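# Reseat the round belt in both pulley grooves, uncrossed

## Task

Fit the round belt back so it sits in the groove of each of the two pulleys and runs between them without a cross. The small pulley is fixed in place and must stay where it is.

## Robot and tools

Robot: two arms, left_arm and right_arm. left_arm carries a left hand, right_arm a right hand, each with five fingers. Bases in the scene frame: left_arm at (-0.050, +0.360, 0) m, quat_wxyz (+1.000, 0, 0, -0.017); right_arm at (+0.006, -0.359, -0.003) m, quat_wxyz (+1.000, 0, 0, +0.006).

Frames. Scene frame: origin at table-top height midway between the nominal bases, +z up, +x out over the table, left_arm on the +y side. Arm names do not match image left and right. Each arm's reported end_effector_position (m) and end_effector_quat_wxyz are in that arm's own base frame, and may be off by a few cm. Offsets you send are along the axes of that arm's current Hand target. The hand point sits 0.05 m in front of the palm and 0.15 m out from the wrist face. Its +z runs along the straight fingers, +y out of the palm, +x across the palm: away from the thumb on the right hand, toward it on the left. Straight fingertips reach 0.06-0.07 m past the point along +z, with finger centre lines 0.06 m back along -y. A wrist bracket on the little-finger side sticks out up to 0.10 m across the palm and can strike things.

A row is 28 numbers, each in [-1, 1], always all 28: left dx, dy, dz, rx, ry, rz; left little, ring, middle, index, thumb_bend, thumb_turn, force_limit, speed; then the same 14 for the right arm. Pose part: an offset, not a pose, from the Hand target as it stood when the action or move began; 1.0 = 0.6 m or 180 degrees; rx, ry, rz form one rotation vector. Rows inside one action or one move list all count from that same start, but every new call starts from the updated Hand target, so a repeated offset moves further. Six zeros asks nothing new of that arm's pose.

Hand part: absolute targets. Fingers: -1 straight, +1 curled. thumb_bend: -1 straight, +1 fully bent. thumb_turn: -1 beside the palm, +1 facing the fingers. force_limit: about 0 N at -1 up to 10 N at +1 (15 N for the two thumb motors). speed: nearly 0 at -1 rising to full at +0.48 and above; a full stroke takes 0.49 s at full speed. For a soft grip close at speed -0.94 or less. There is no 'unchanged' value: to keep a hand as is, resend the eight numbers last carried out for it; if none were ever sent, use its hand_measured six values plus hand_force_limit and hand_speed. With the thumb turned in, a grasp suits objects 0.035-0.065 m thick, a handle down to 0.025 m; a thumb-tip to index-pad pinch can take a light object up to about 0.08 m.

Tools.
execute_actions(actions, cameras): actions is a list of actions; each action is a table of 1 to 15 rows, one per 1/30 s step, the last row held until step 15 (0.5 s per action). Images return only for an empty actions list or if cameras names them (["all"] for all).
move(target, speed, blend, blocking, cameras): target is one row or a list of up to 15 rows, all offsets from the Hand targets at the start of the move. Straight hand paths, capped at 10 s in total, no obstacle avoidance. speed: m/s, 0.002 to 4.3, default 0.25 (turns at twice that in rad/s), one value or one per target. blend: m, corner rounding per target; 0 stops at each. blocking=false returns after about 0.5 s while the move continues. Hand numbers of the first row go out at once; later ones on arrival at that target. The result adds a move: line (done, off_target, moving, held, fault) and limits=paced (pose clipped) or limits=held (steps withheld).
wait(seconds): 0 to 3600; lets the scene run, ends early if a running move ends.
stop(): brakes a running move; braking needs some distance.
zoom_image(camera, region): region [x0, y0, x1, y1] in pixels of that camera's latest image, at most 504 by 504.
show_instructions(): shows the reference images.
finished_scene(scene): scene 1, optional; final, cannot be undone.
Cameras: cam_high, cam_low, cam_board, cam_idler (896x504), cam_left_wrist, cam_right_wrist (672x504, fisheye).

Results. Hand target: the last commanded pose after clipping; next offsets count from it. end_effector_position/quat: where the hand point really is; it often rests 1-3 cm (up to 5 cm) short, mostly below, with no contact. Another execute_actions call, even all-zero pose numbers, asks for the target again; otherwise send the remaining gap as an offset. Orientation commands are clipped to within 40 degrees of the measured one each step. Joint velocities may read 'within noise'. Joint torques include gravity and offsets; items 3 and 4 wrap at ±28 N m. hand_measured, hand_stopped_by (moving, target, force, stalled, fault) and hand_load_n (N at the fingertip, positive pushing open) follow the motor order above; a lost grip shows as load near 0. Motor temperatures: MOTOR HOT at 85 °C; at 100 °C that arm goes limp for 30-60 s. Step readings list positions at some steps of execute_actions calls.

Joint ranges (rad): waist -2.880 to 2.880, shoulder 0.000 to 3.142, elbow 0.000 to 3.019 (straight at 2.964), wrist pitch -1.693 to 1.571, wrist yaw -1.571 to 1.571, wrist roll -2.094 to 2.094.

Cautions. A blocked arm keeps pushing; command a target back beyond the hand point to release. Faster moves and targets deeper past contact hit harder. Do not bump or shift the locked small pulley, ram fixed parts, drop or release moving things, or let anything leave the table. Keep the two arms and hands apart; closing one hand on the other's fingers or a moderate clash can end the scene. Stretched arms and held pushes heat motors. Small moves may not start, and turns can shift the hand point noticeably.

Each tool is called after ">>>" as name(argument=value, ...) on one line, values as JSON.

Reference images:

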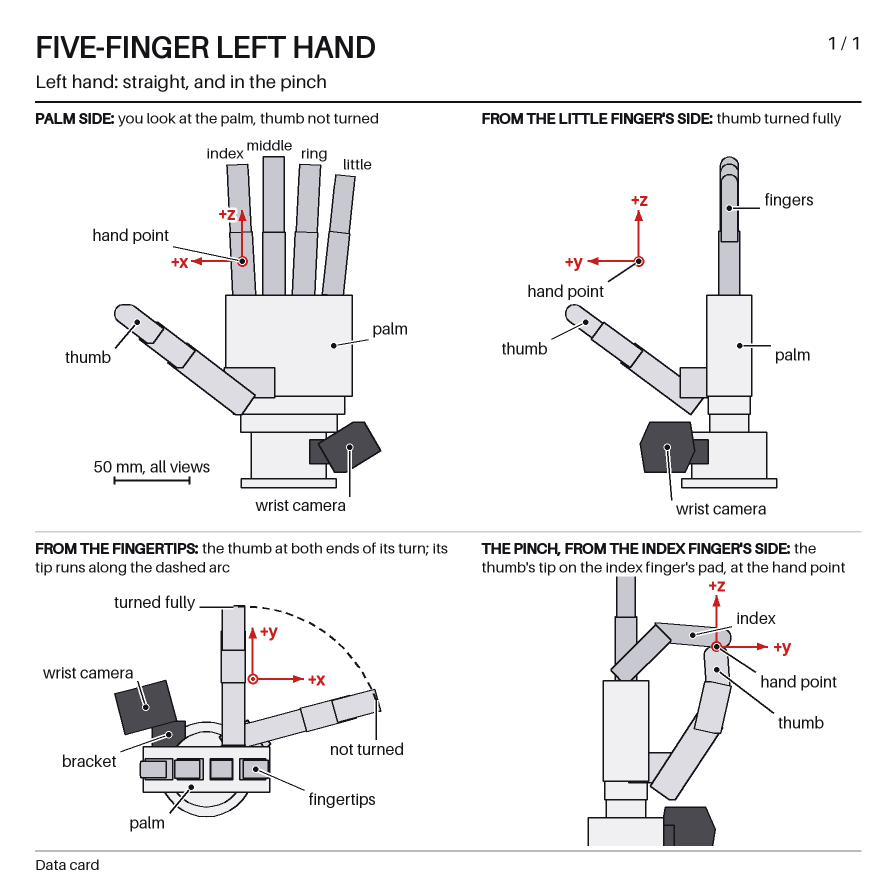

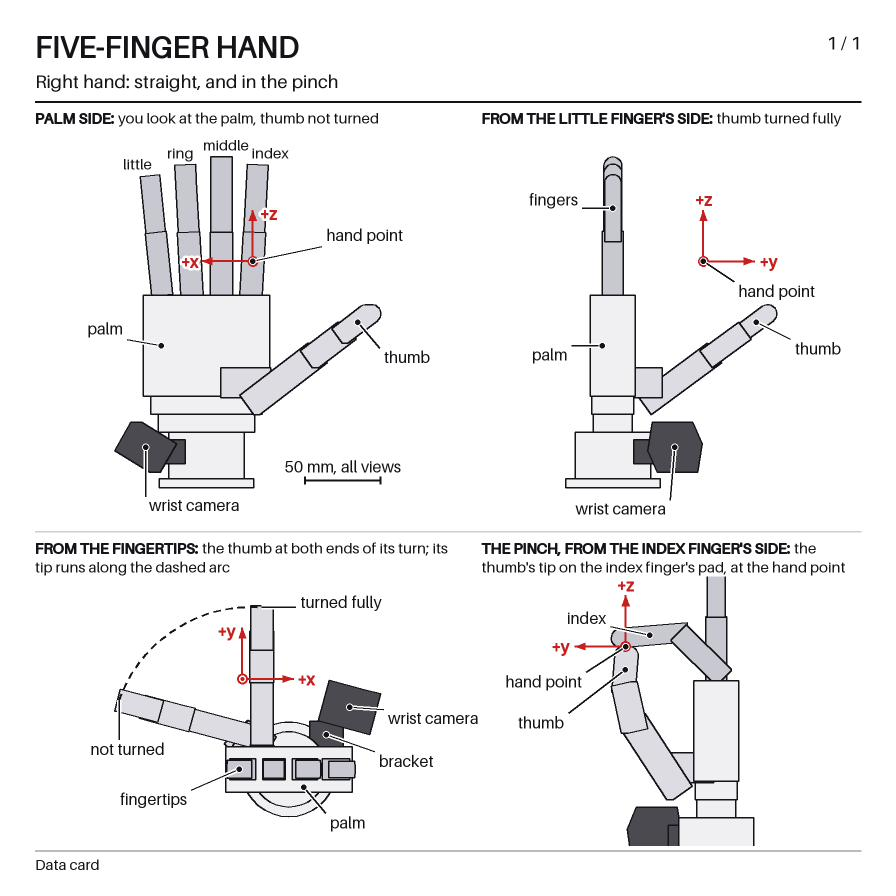

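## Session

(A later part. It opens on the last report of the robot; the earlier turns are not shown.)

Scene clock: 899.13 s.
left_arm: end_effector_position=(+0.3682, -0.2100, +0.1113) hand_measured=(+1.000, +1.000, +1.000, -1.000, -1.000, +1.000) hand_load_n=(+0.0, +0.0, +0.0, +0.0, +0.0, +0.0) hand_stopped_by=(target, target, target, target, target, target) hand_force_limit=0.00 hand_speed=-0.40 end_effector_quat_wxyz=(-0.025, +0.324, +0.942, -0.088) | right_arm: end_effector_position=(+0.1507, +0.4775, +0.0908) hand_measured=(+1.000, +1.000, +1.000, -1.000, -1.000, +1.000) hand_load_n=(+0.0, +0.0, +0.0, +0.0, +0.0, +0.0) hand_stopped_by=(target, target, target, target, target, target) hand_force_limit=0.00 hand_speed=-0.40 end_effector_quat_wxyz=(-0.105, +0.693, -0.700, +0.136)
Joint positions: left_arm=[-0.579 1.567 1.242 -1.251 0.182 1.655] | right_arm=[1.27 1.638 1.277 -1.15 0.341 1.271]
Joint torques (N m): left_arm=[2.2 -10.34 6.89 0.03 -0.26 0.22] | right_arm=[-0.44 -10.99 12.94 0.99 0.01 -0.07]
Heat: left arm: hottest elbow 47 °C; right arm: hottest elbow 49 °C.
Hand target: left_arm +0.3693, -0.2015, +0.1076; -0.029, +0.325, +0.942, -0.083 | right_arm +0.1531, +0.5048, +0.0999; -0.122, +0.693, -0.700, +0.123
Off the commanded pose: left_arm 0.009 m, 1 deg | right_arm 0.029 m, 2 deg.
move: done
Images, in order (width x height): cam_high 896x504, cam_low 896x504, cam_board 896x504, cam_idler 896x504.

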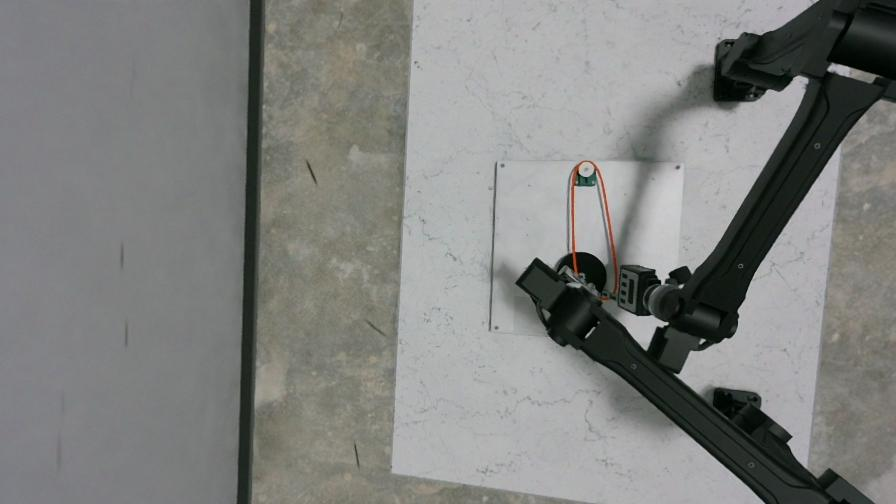

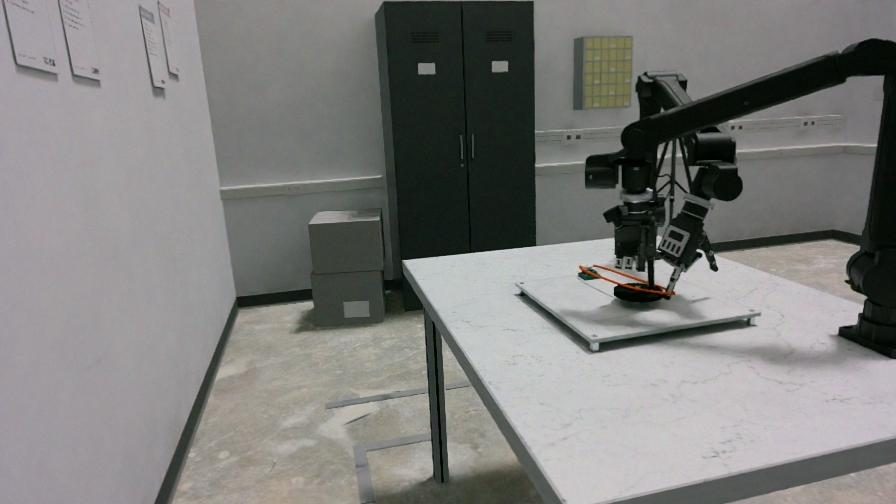

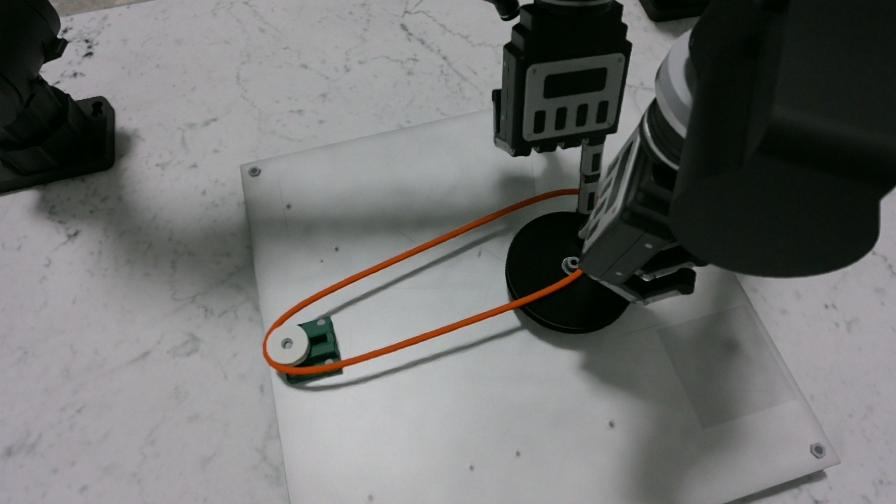

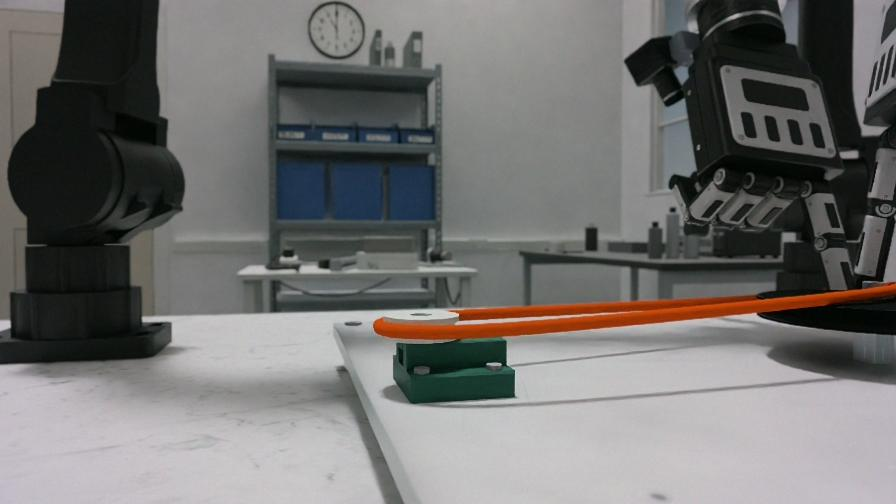

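>>> move(target=[0,0,0,0,0,0,1,1,1,-1,-1,1,0,-0.4,0.0752,0.0087,-0.0032,0,0,0,1,1,1,-1,-1,1,0,-0.4], speed=0.04, cameras=["cam_low","cam_idler","cam_high","cam_board"])

>>> zoom_image(camera="cam_low", region=[610, 250, 680, 320])

>>> zoom_image(camera="cam_board", region=[480, 150, 680, 340])

>>> zoom_image(camera="cam_high", region=[540, 205, 660, 325])

Scene clock: 913.60 s.
left_arm: end_effector_position=(+0.3678, -0.2106, +0.1110) hand_measured=(+1.000, +1.000, +1.000, -1.000, -1.000, +1.000) hand_load_n=(+0.5, +0.0, +0.0, +0.0, +0.0, -0.5) hand_stopped_by=(target, target, target, target, target, target) hand_force_limit=0.00 hand_speed=-0.40 end_effector_quat_wxyz=(-0.025, +0.324, +0.941, -0.090) | right_arm: end_effector_position=(+0.1448, +0.4599, +0.0957) hand_measured=(+1.000, +1.000, +1.000, -1.000, -1.000, +1.000) hand_load_n=(+0.0, +0.0, +0.0, +0.0, +0.0, +0.0) hand_stopped_by=(target, target, target, target, target, target) hand_force_limit=0.00 hand_speed=-0.40 end_effector_quat_wxyz=(-0.115, +0.692, -0.701, +0.130)
Joint positions: left_arm=[-0.579 1.567 1.241 -1.251 0.187 1.656] | right_arm=[1.27 1.573 1.209 -1.124 0.339 1.269]
Joint torques (N m): left_arm=[2.08 -10.34 6.94 -0.02 -0.45 0.11] | right_arm=[-1.73 -14.27 7.54 1.16 0.04 -0.21]
Heat: left arm: hottest elbow 46 °C; right arm: hottest elbow 49 °C.
Hand target: left_arm +0.3692, -0.2017, +0.1076; -0.029, +0.325, +0.942, -0.083 | right_arm +0.1470, +0.4598, +0.1000; -0.122, +0.693, -0.700, +0.123
Off the commanded pose: left_arm 0.010 m, 1 deg | right_arm 0.005 m, 1 deg.
move: done
Images, in order (width x height): cam_high 896x504, cam_low 896x504, cam_board 896x504, cam_idler 896x504.

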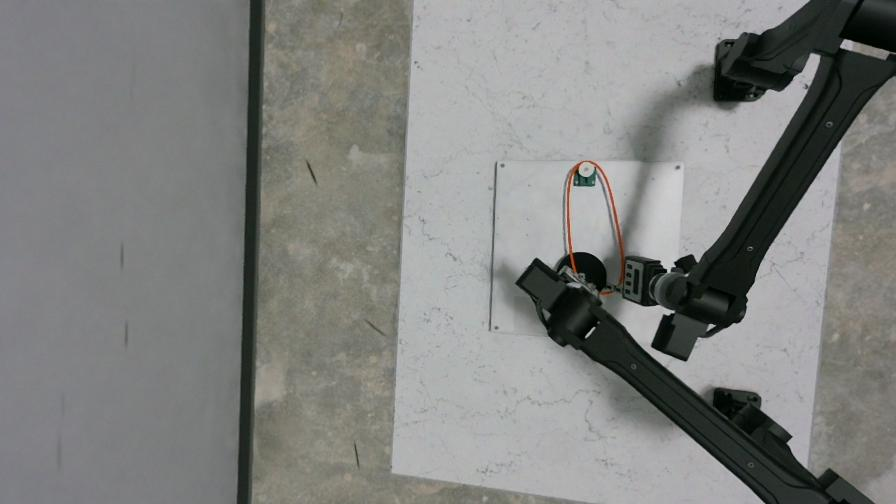

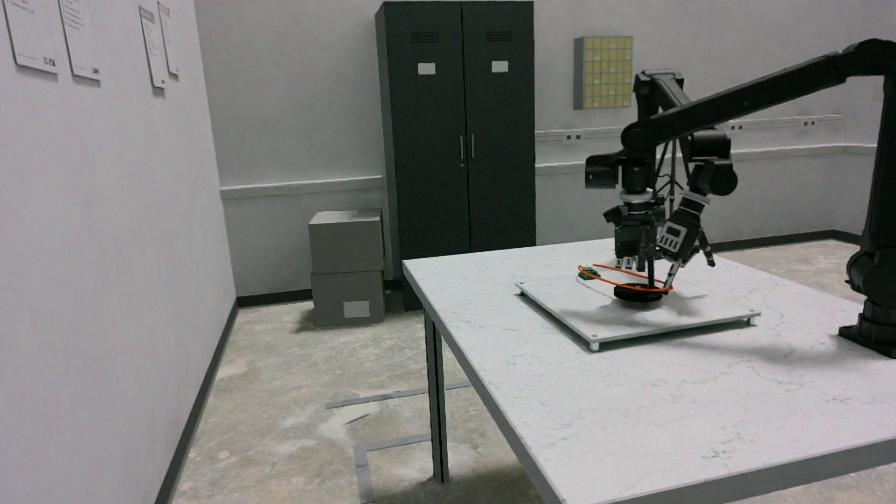

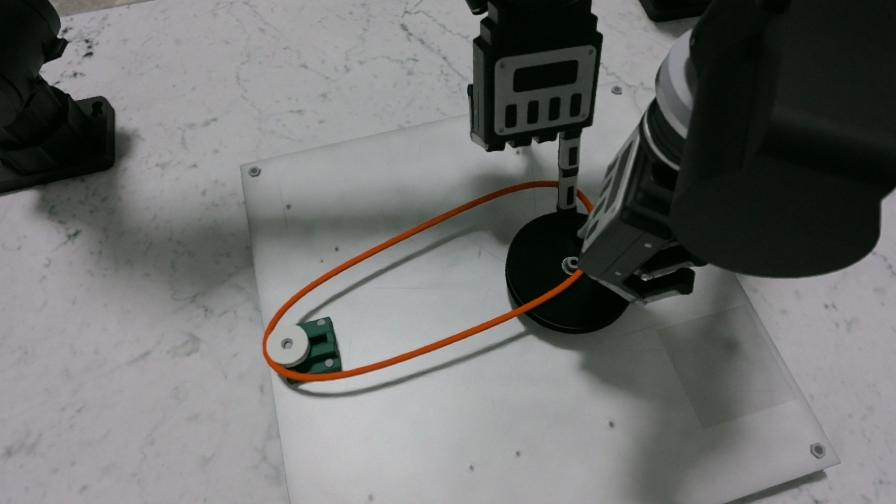

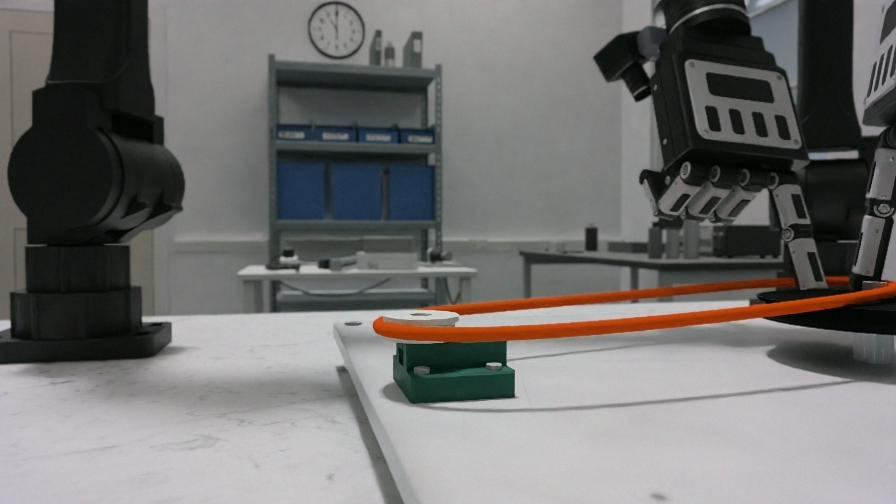

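Scaled by 7.200 from the camera's image (finer frame: 1280x720).

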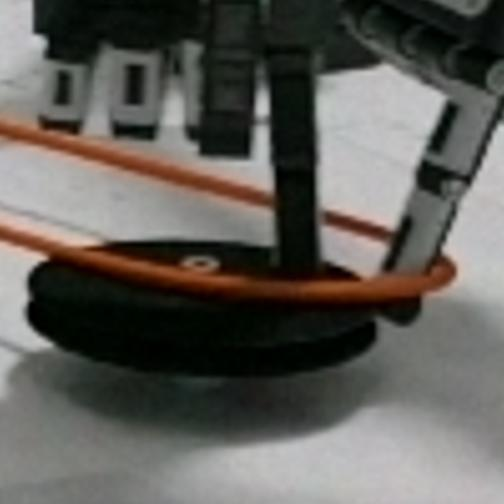

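Scaled by 2.520 from the camera's image (finer frame: 1280x720).

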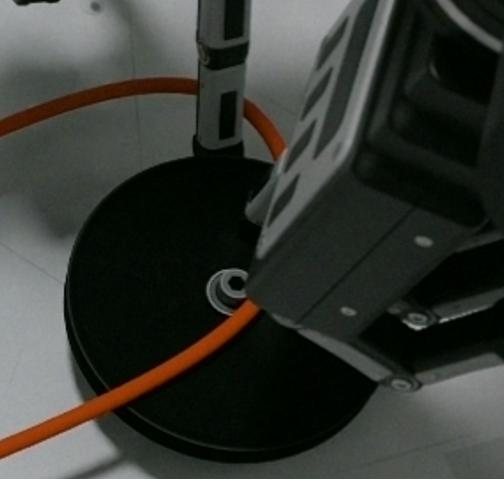

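Scaled by 4.200 from the camera's image (finer frame: 1280x720).

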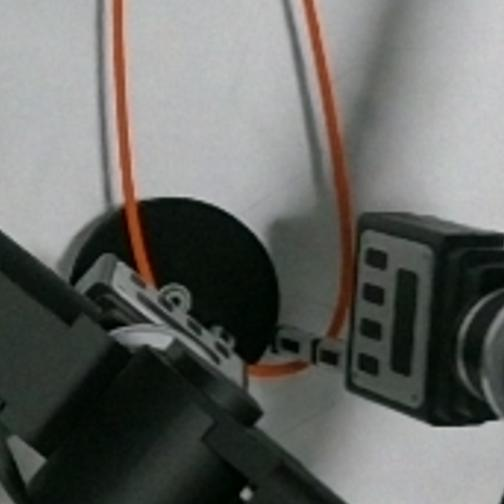

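>>> move(target=[[0,0,0,0,0,0,1,1,1,-1,-1,1,0,-0.4,0,0.004,0.011,0,0,0,1,1,1,-1,-1,1,0,-0.4],[0.0055,0.0315,-0.0075,0,0,0,1,1,1,-1,-1,1,0,-0.4,0,0.004,0.011,0,0,0,1,1,1,-1,-1,1,0,-0.4]], speed=0.03, cameras=["cam_low","cam_idler","cam_high","cam_board"])

>>> zoom_image(camera="cam_low", region=[610, 250, 680, 320])

>>> zoom_image(camera="cam_board", region=[480, 150, 680, 340])

>>> zoom_image(camera="cam_high", region=[540, 205, 660, 325])

Scene clock: 931.43 s.
left_arm: end_effector_position=(+0.3708, -0.2024, +0.1100) hand_measured=(+1.000, +1.000, +1.000, -1.000, -1.000, +1.000) hand_load_n=(+0.0, +0.5, +0.0, +0.5, +0.0, +0.0) hand_stopped_by=(target, target, target, target, target, target) hand_force_limit=0.00 hand_speed=-0.40 end_effector_quat_wxyz=(-0.029, +0.325, +0.940, -0.096) | right_arm: end_effector_position=(+0.1458, +0.4634, +0.0949) hand_measured=(+1.000, +1.000, +1.000, -1.000, -1.000, +1.000) hand_load_n=(+0.0, +0.0, +0.0, +0.0, +0.0, +0.0) hand_stopped_by=(target, target, target, target, target, target) hand_force_limit=0.00 hand_speed=-0.40 end_effector_quat_wxyz=(-0.123, +0.690, -0.702, +0.125)
Joint positions: left_arm=[-0.553 1.567 1.239 -1.258 0.201 1.684] | right_arm=[1.27 1.57 1.201 -1.099 0.339 1.269]
Joint torques (N m): left_arm=[3.6 -10.58 7.12 -0.14 -1.09 0.24] | right_arm=[-1.73 -12.81 7.35 1.01 0.05 -0.21]
Motor temperatures (°C): left_arm=[27 31 45 27 32 32] | right_arm=[27 30 45 28 28 26]
Heat: left arm: hottest elbow 45 °C; right arm: hottest elbow 45 °C.
Hand target: left_arm +0.3786, -0.1843, +0.1088; -0.029, +0.325, +0.942, -0.083 | right_arm +0.1469, +0.4597, +0.0929; -0.122, +0.693, -0.700, +0.123
Off the commanded pose: left_arm 0.020 m, 2 deg | right_arm 0.004 m, 0 deg.
move: off_target (left_arm)
Images, in order (width x height): cam_high 896x504, cam_low 896x504, cam_board 896x504, cam_idler 896x504.

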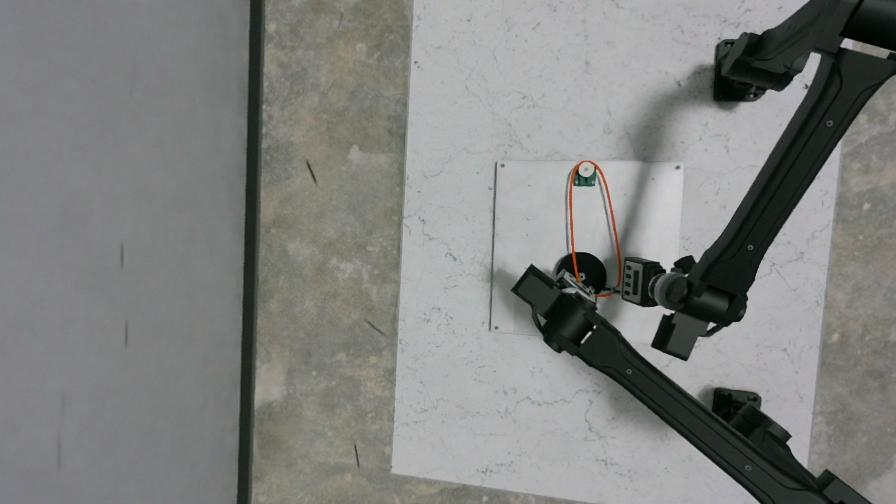

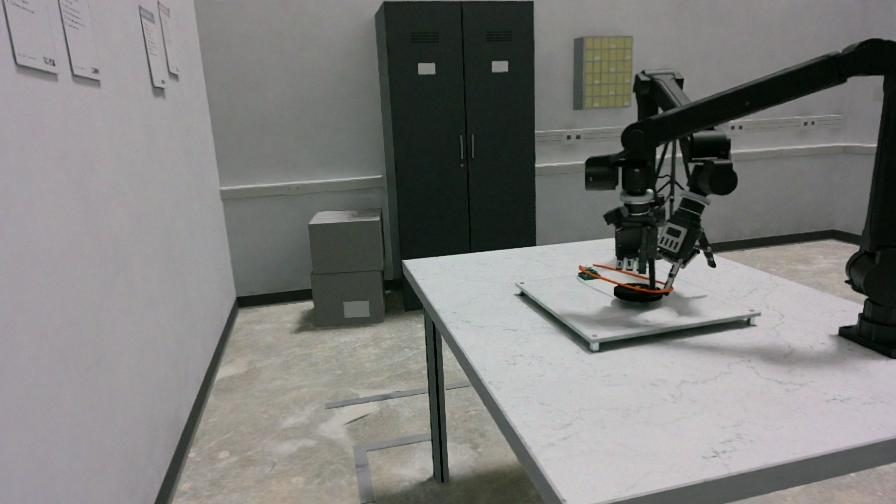

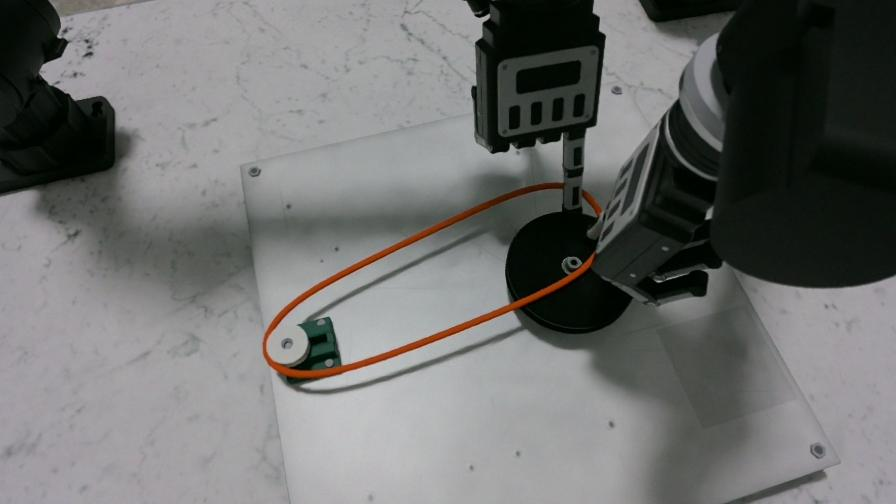

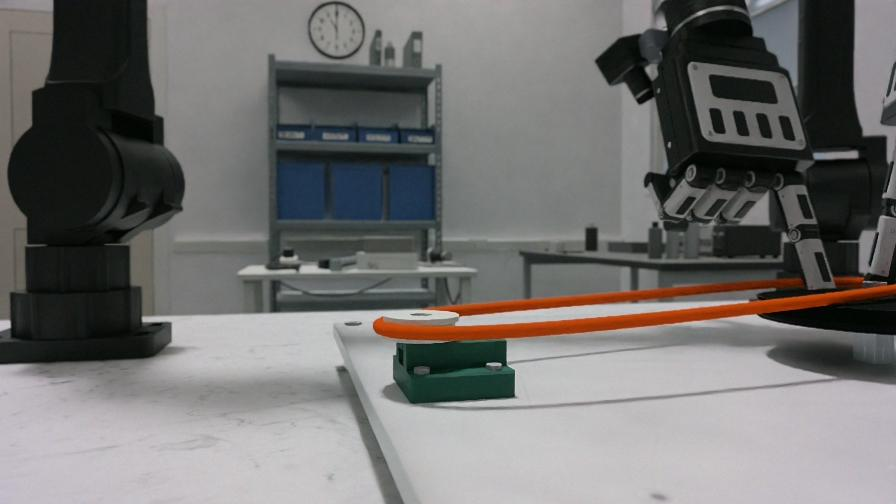

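Scaled by 7.200 from the camera's image (finer frame: 1280x720).

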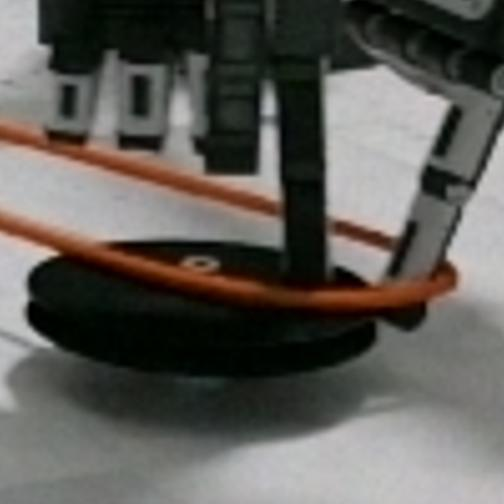

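Scaled by 2.520 from the camera's image (finer frame: 1280x720).

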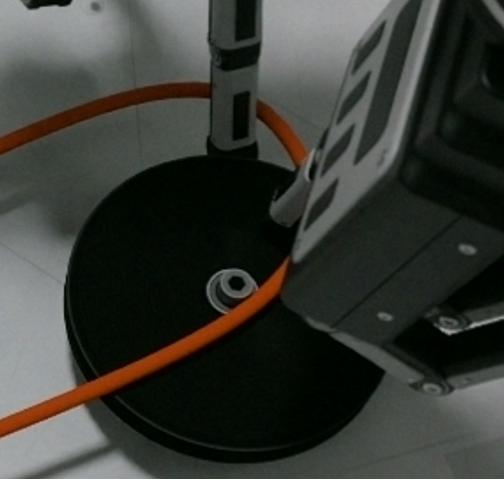

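Scaled by 4.200 from the camera's image (finer frame: 1280x720).

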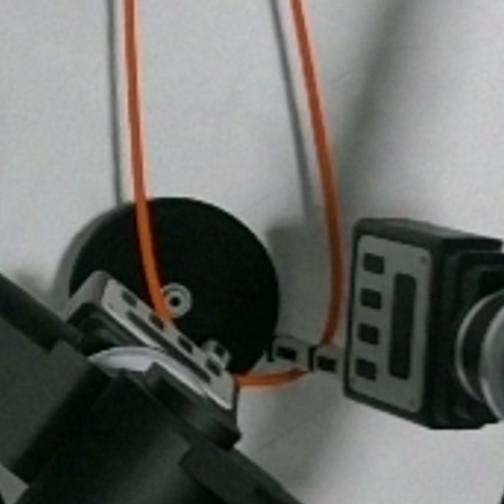

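>>> move(target=[[0,0,0,0,0,0,1,1,1,-1,-1,1,0,-0.4,0.0585,0.0133,0.0093,0,0,0,1,1,1,-1,-1,1,0,-0.4],[0,0,0,0,0,0,1,1,1,-1,-1,1,0,-0.4,0.1567,0.0015,0.0135,0,0,0,1,1,1,-1,-1,1,0,-0.4]], speed=0.04, blend=0.02, cameras=["cam_low","cam_idler","cam_high","cam_board"])

>>> zoom_image(camera="cam_low", region=[570, 240, 690, 320])

>>> zoom_image(camera="cam_board", region=[380, 150, 680, 350])

>>> zoom_image(camera="cam_high", region=[540, 205, 660, 325])

>>> zoom_image(camera="cam_idler", region=[596, 130, 896, 350])

Scene clock: 1034.13 s.
left_arm: end_effector_position=(+0.3735, -0.1967, +0.1104) hand_measured=(+1.000, +1.000, +1.000, -1.000, -1.000, +1.000) hand_load_n=(+0.5, +0.0, +0.0, +0.0, +0.0, +0.0) hand_stopped_by=(target, target, target, target, target, target) hand_force_limit=0.00 hand_speed=-0.40 end_effector_quat_wxyz=(-0.029, +0.325, +0.941, -0.093) | right_arm: end_effector_position=(+0.1454, +0.3737, +0.0884) hand_measured=(+1.000, +1.000, +1.000, -1.000, -1.000, +1.000) hand_load_n=(+0.0, +0.0, +0.0, +0.0, +0.0, +0.0) hand_stopped_by=(target, target, target, target, target, target) hand_force_limit=0.00 hand_speed=-0.40 end_effector_quat_wxyz=(-0.126, +0.692, -0.701, +0.123)
Joint positions: left_arm=[-0.542 1.566 1.238 -1.261 0.195 1.695] | right_arm=[1.197 1.352 0.947 -1.03 0.327 1.188]
Joint torques (N m): left_arm=[2.73 -10.46 7.17 0.02 -0.83 0.16] | right_arm=[-2.37 -9.41 6.94 0.94 0.11 -0.23]
Motor temperatures (°C): left_arm=[27 31 47 27 35 32] | right_arm=[27 32 40 28 28 26]
Heat: left arm: hottest elbow 47 °C; right arm: hottest elbow 40 °C.
Hand target: left_arm +0.3787, -0.1842, +0.1086; -0.029, +0.325, +0.942, -0.083 | right_arm +0.1479, +0.3658, +0.0851; -0.122, +0.693, -0.700, +0.123
Off the commanded pose: left_arm 0.014 m, 1 deg | right_arm 0.009 m, 1 deg.
move: done; blend cut to 0.0182 m at target 1
Images, in order (width x height): cam_high 896x504, cam_low 896x504, cam_board 896x504, cam_idler 896x504.

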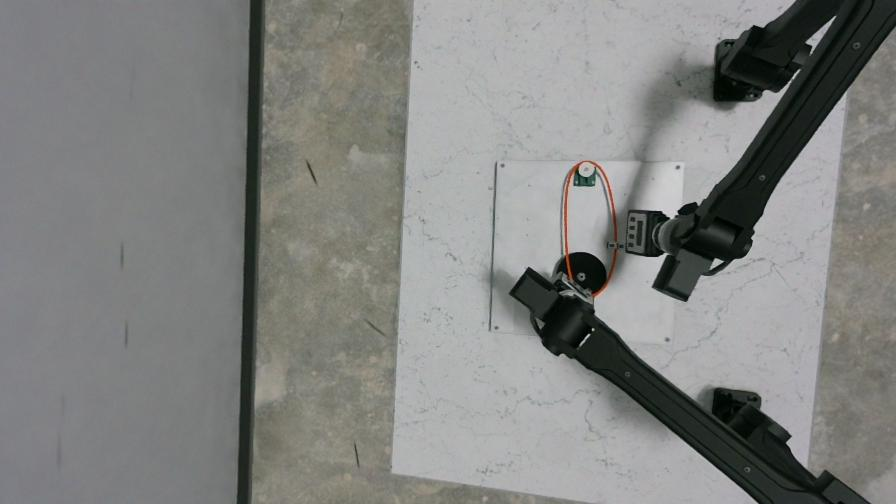

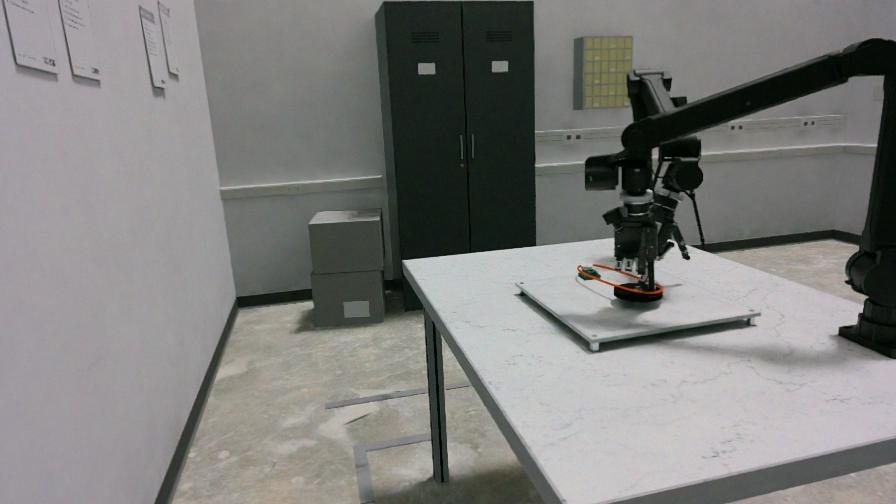

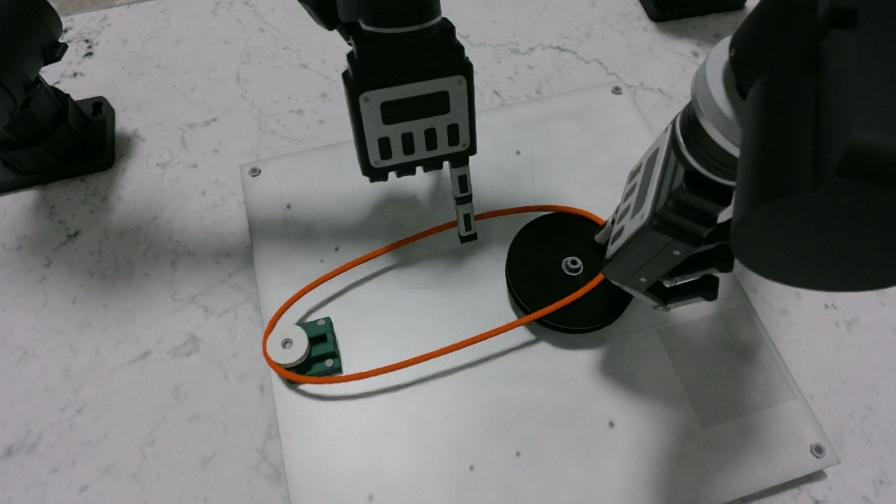

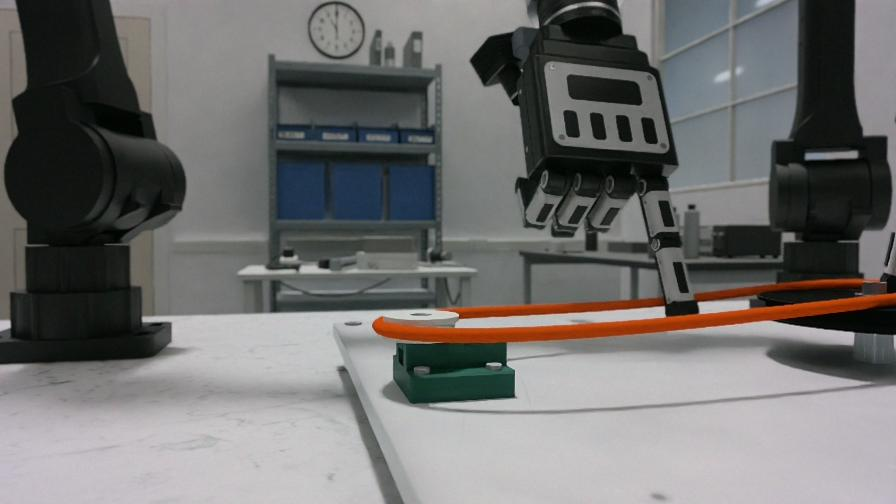

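Scaled by 4.200 from the camera's image (finer frame: 1280x720).

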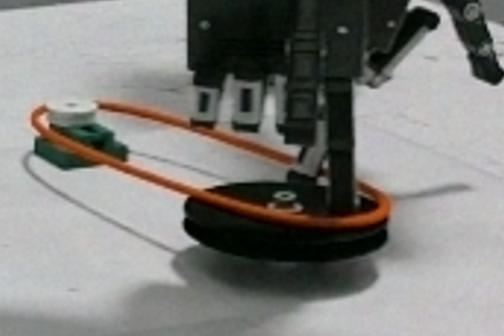

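Scaled by 1.680 from the camera's image (finer frame: 1280x720).

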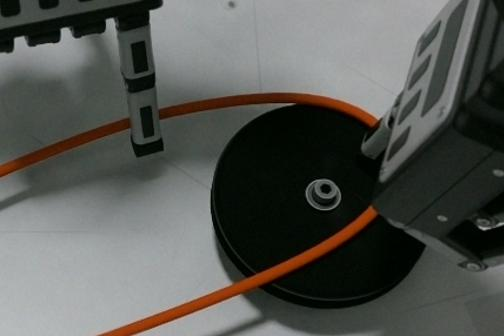

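Scaled by 4.200 from the camera's image (finer frame: 1280x720).

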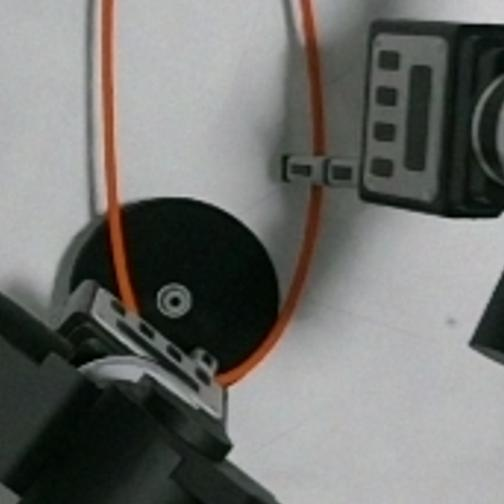

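Scaled by 1.680 from the camera's image (finer frame: 1280x720).

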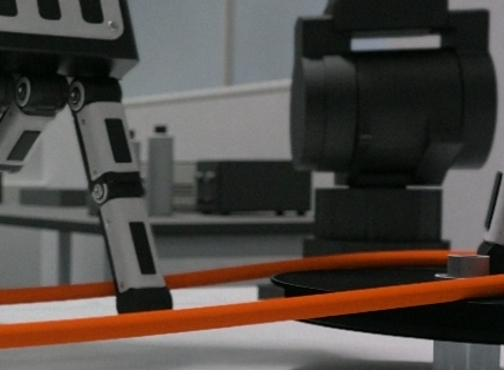

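>>> execute_actions(actions=[])

Scene clock: 1062.10 s.
left_arm: end_effector_position=(+0.3735, -0.1967, +0.1104) hand_measured=(+1.000, +1.000, +1.000, -1.000, -1.000, +1.000) hand_load_n=(+0.5, +0.0, +0.0, +0.0, +0.0, +0.0) hand_stopped_by=(target, target, target, target, target, target) hand_force_limit=0.00 hand_speed=-0.40 end_effector_quat_wxyz=(-0.029, +0.325, +0.941, -0.093) | right_arm: end_effector_position=(+0.1454, +0.3736, +0.0884) hand_measured=(+1.000, +1.000, +1.000, -1.000, -1.000, +1.000) hand_load_n=(+0.0, +0.5, +0.0, +0.0, +0.0, +0.0) hand_stopped_by=(target, target, target, target, target, target) hand_force_limit=0.00 hand_speed=-0.40 end_effector_quat_wxyz=(-0.126, +0.692, -0.700, +0.123)
Joint positions: left_arm=[-0.542 1.566 1.238 -1.261 0.195 1.695] | right_arm=[1.197 1.352 0.947 -1.03 0.327 1.187]
Joint velocities: within noise
Joint torques (N m): left_arm=[2.67 -10.52 7.23 -0.01 -0.83 0.16] | right_arm=[-2.37 -9.41 6.95 0.92 0.12 -0.24]
Motor temperatures (°C): left_arm=[27 31 47 27 34 32] | right_arm=[27 31 40 28 28 26]
Heat: left arm: hottest elbow 47 °C; right arm: hottest elbow 40 °C.
Hand target: left_arm +0.3787, -0.1842, +0.1086; -0.029, +0.325, +0.942, -0.083 | right_arm +0.1478, +0.3658, +0.0851; -0.122, +0.693, -0.700, +0.123
Off the commanded pose: left_arm 0.014 m, 1 deg | right_arm 0.009 m, 1 deg.

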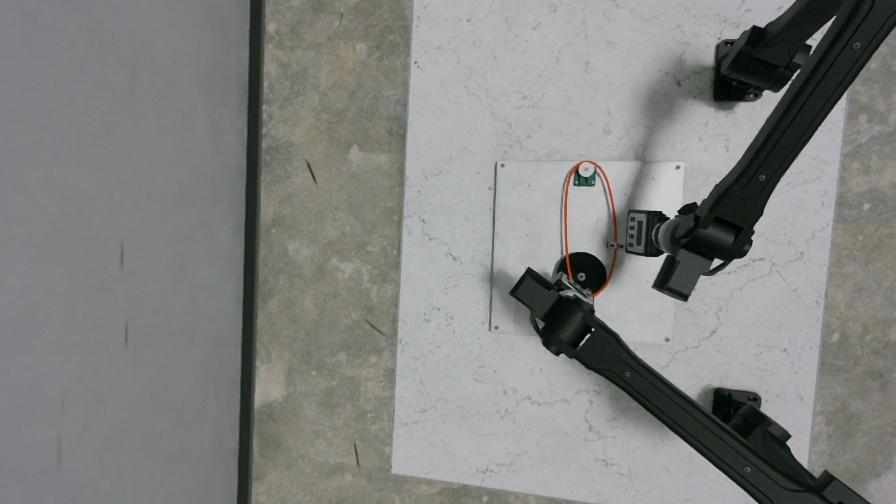

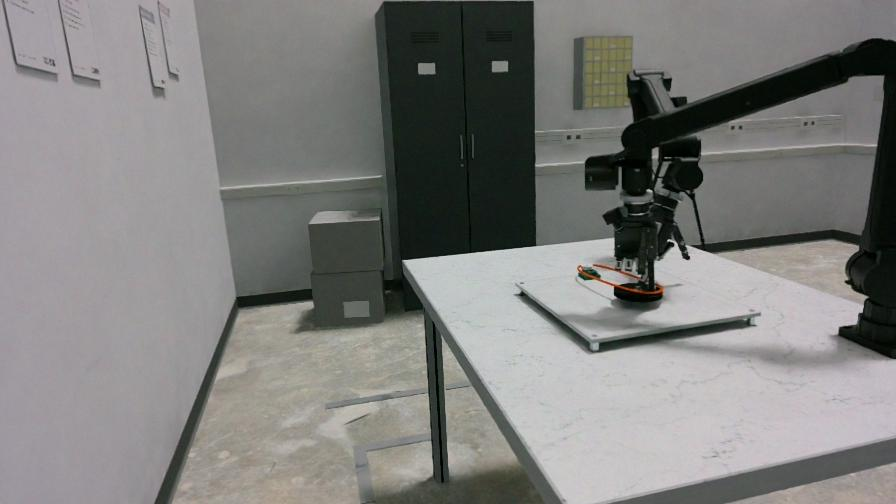

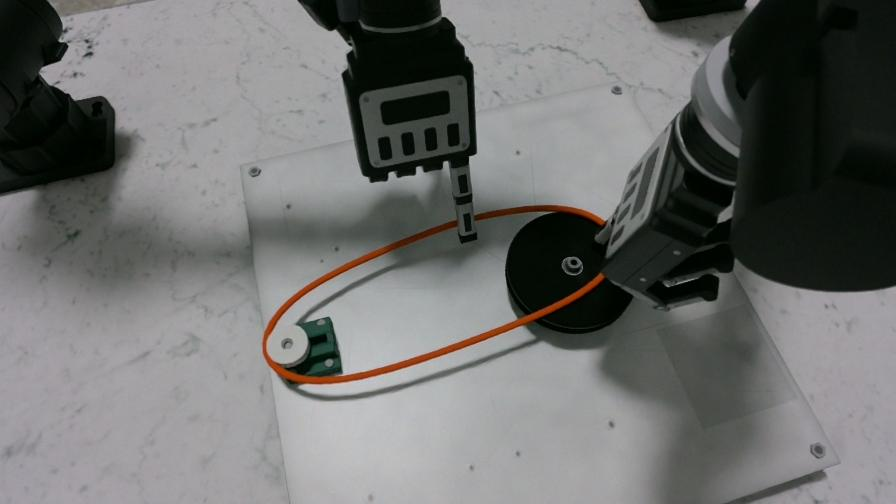

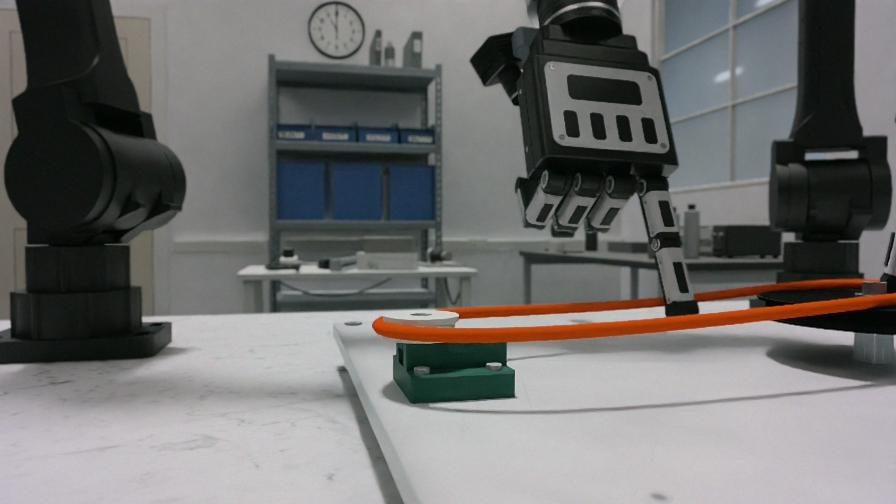

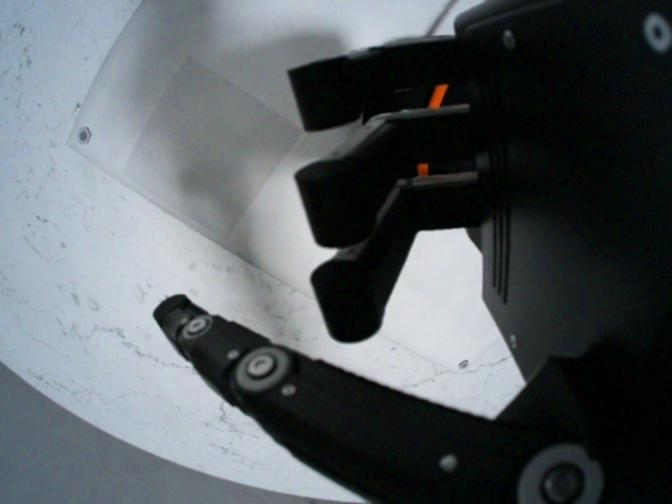

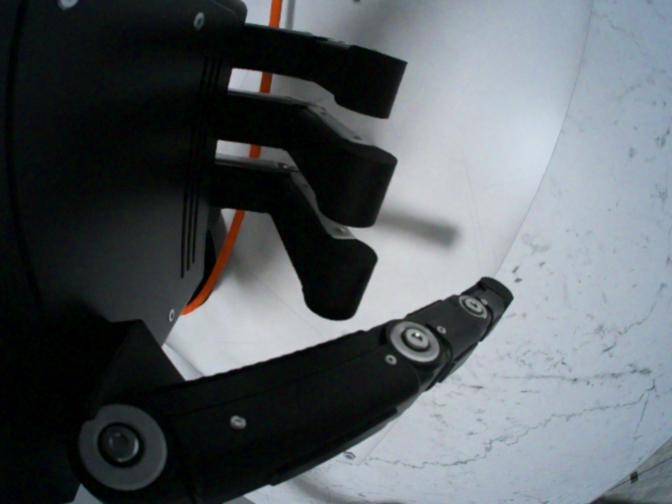

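>>> zoom_image(camera="cam_board", region=[400, 160, 760, 360])

>>> zoom_image(camera="cam_high", region=[530, 150, 660, 310])

>>> zoom_image(camera="cam_low", region=[560, 240, 700, 320])

>>> zoom_image(camera="cam_idler", region=[600, 240, 896, 360])

Scaled by 1.400 from the camera's image (finer frame: 1280x720).

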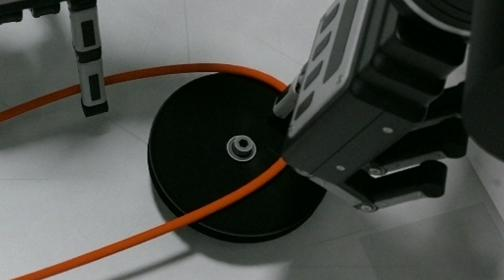

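Scaled by 3.150 from the camera's image (finer frame: 1280x720).

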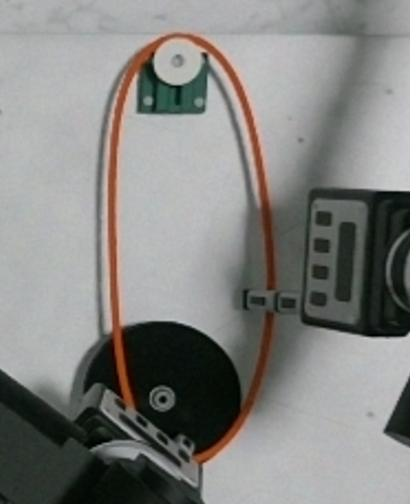

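Scaled by 3.600 from the camera's image (finer frame: 1280x720).

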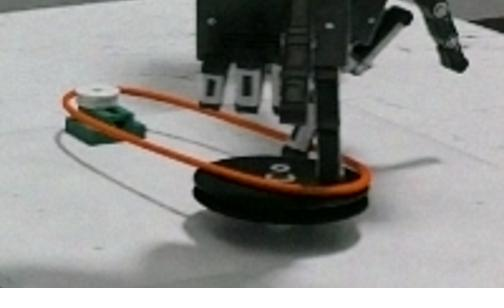

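Scaled by 1.703 from the camera's image (finer frame: 1280x720).

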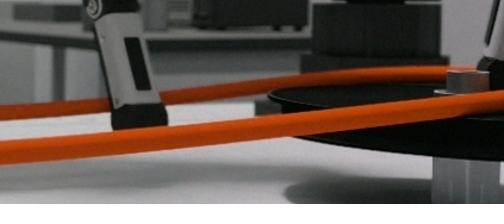

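>>> zoom_image(camera="cam_idler", region=[350, 280, 550, 420])

>>> zoom_image(camera="cam_board", region=[240, 280, 380, 400])

Scaled by 2.520 from the camera's image (finer frame: 1280x720).

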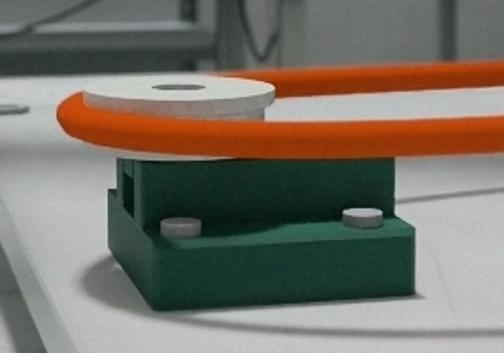

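Scaled by 3.600 from the camera's image (finer frame: 1280x720).

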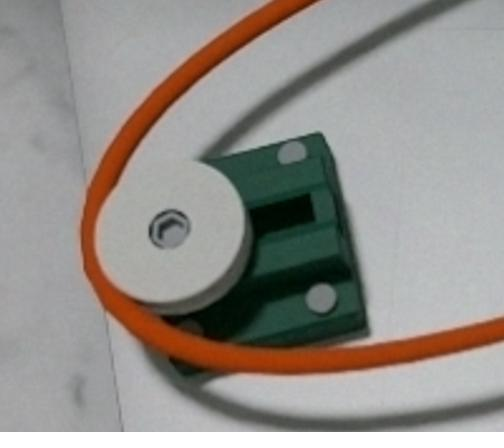

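>>> zoom_image(camera="cam_idler", region=[650, 260, 770, 330])

>>> zoom_image(camera="cam_idler", region=[750, 250, 896, 350])

>>> zoom_image(camera="cam_low", region=[610, 265, 670, 310])

Scaled by 4.200 from the camera's image (finer frame: 1280x720).

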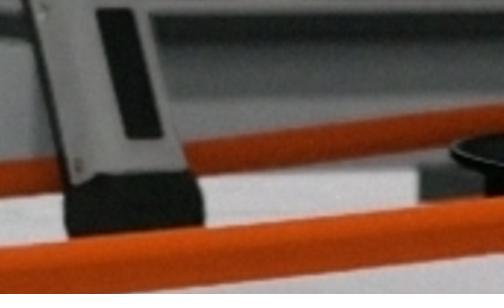

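Scaled by 3.452 from the camera's image (finer frame: 1280x720).

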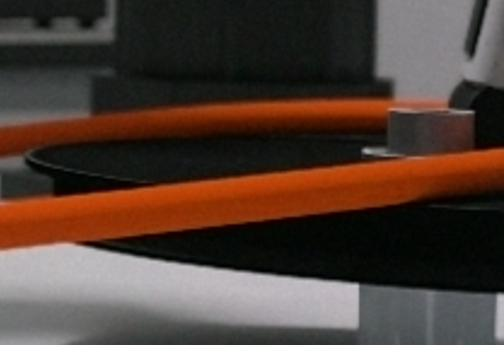

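Scaled by 8.400 from the camera's image (finer frame: 1280x720).

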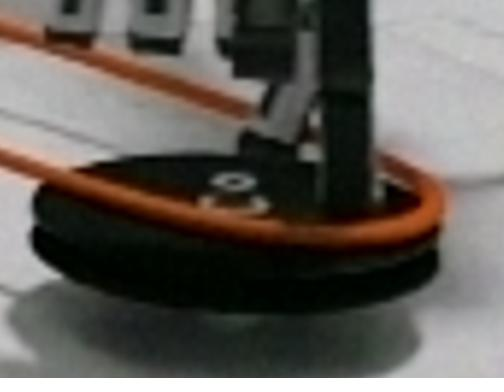

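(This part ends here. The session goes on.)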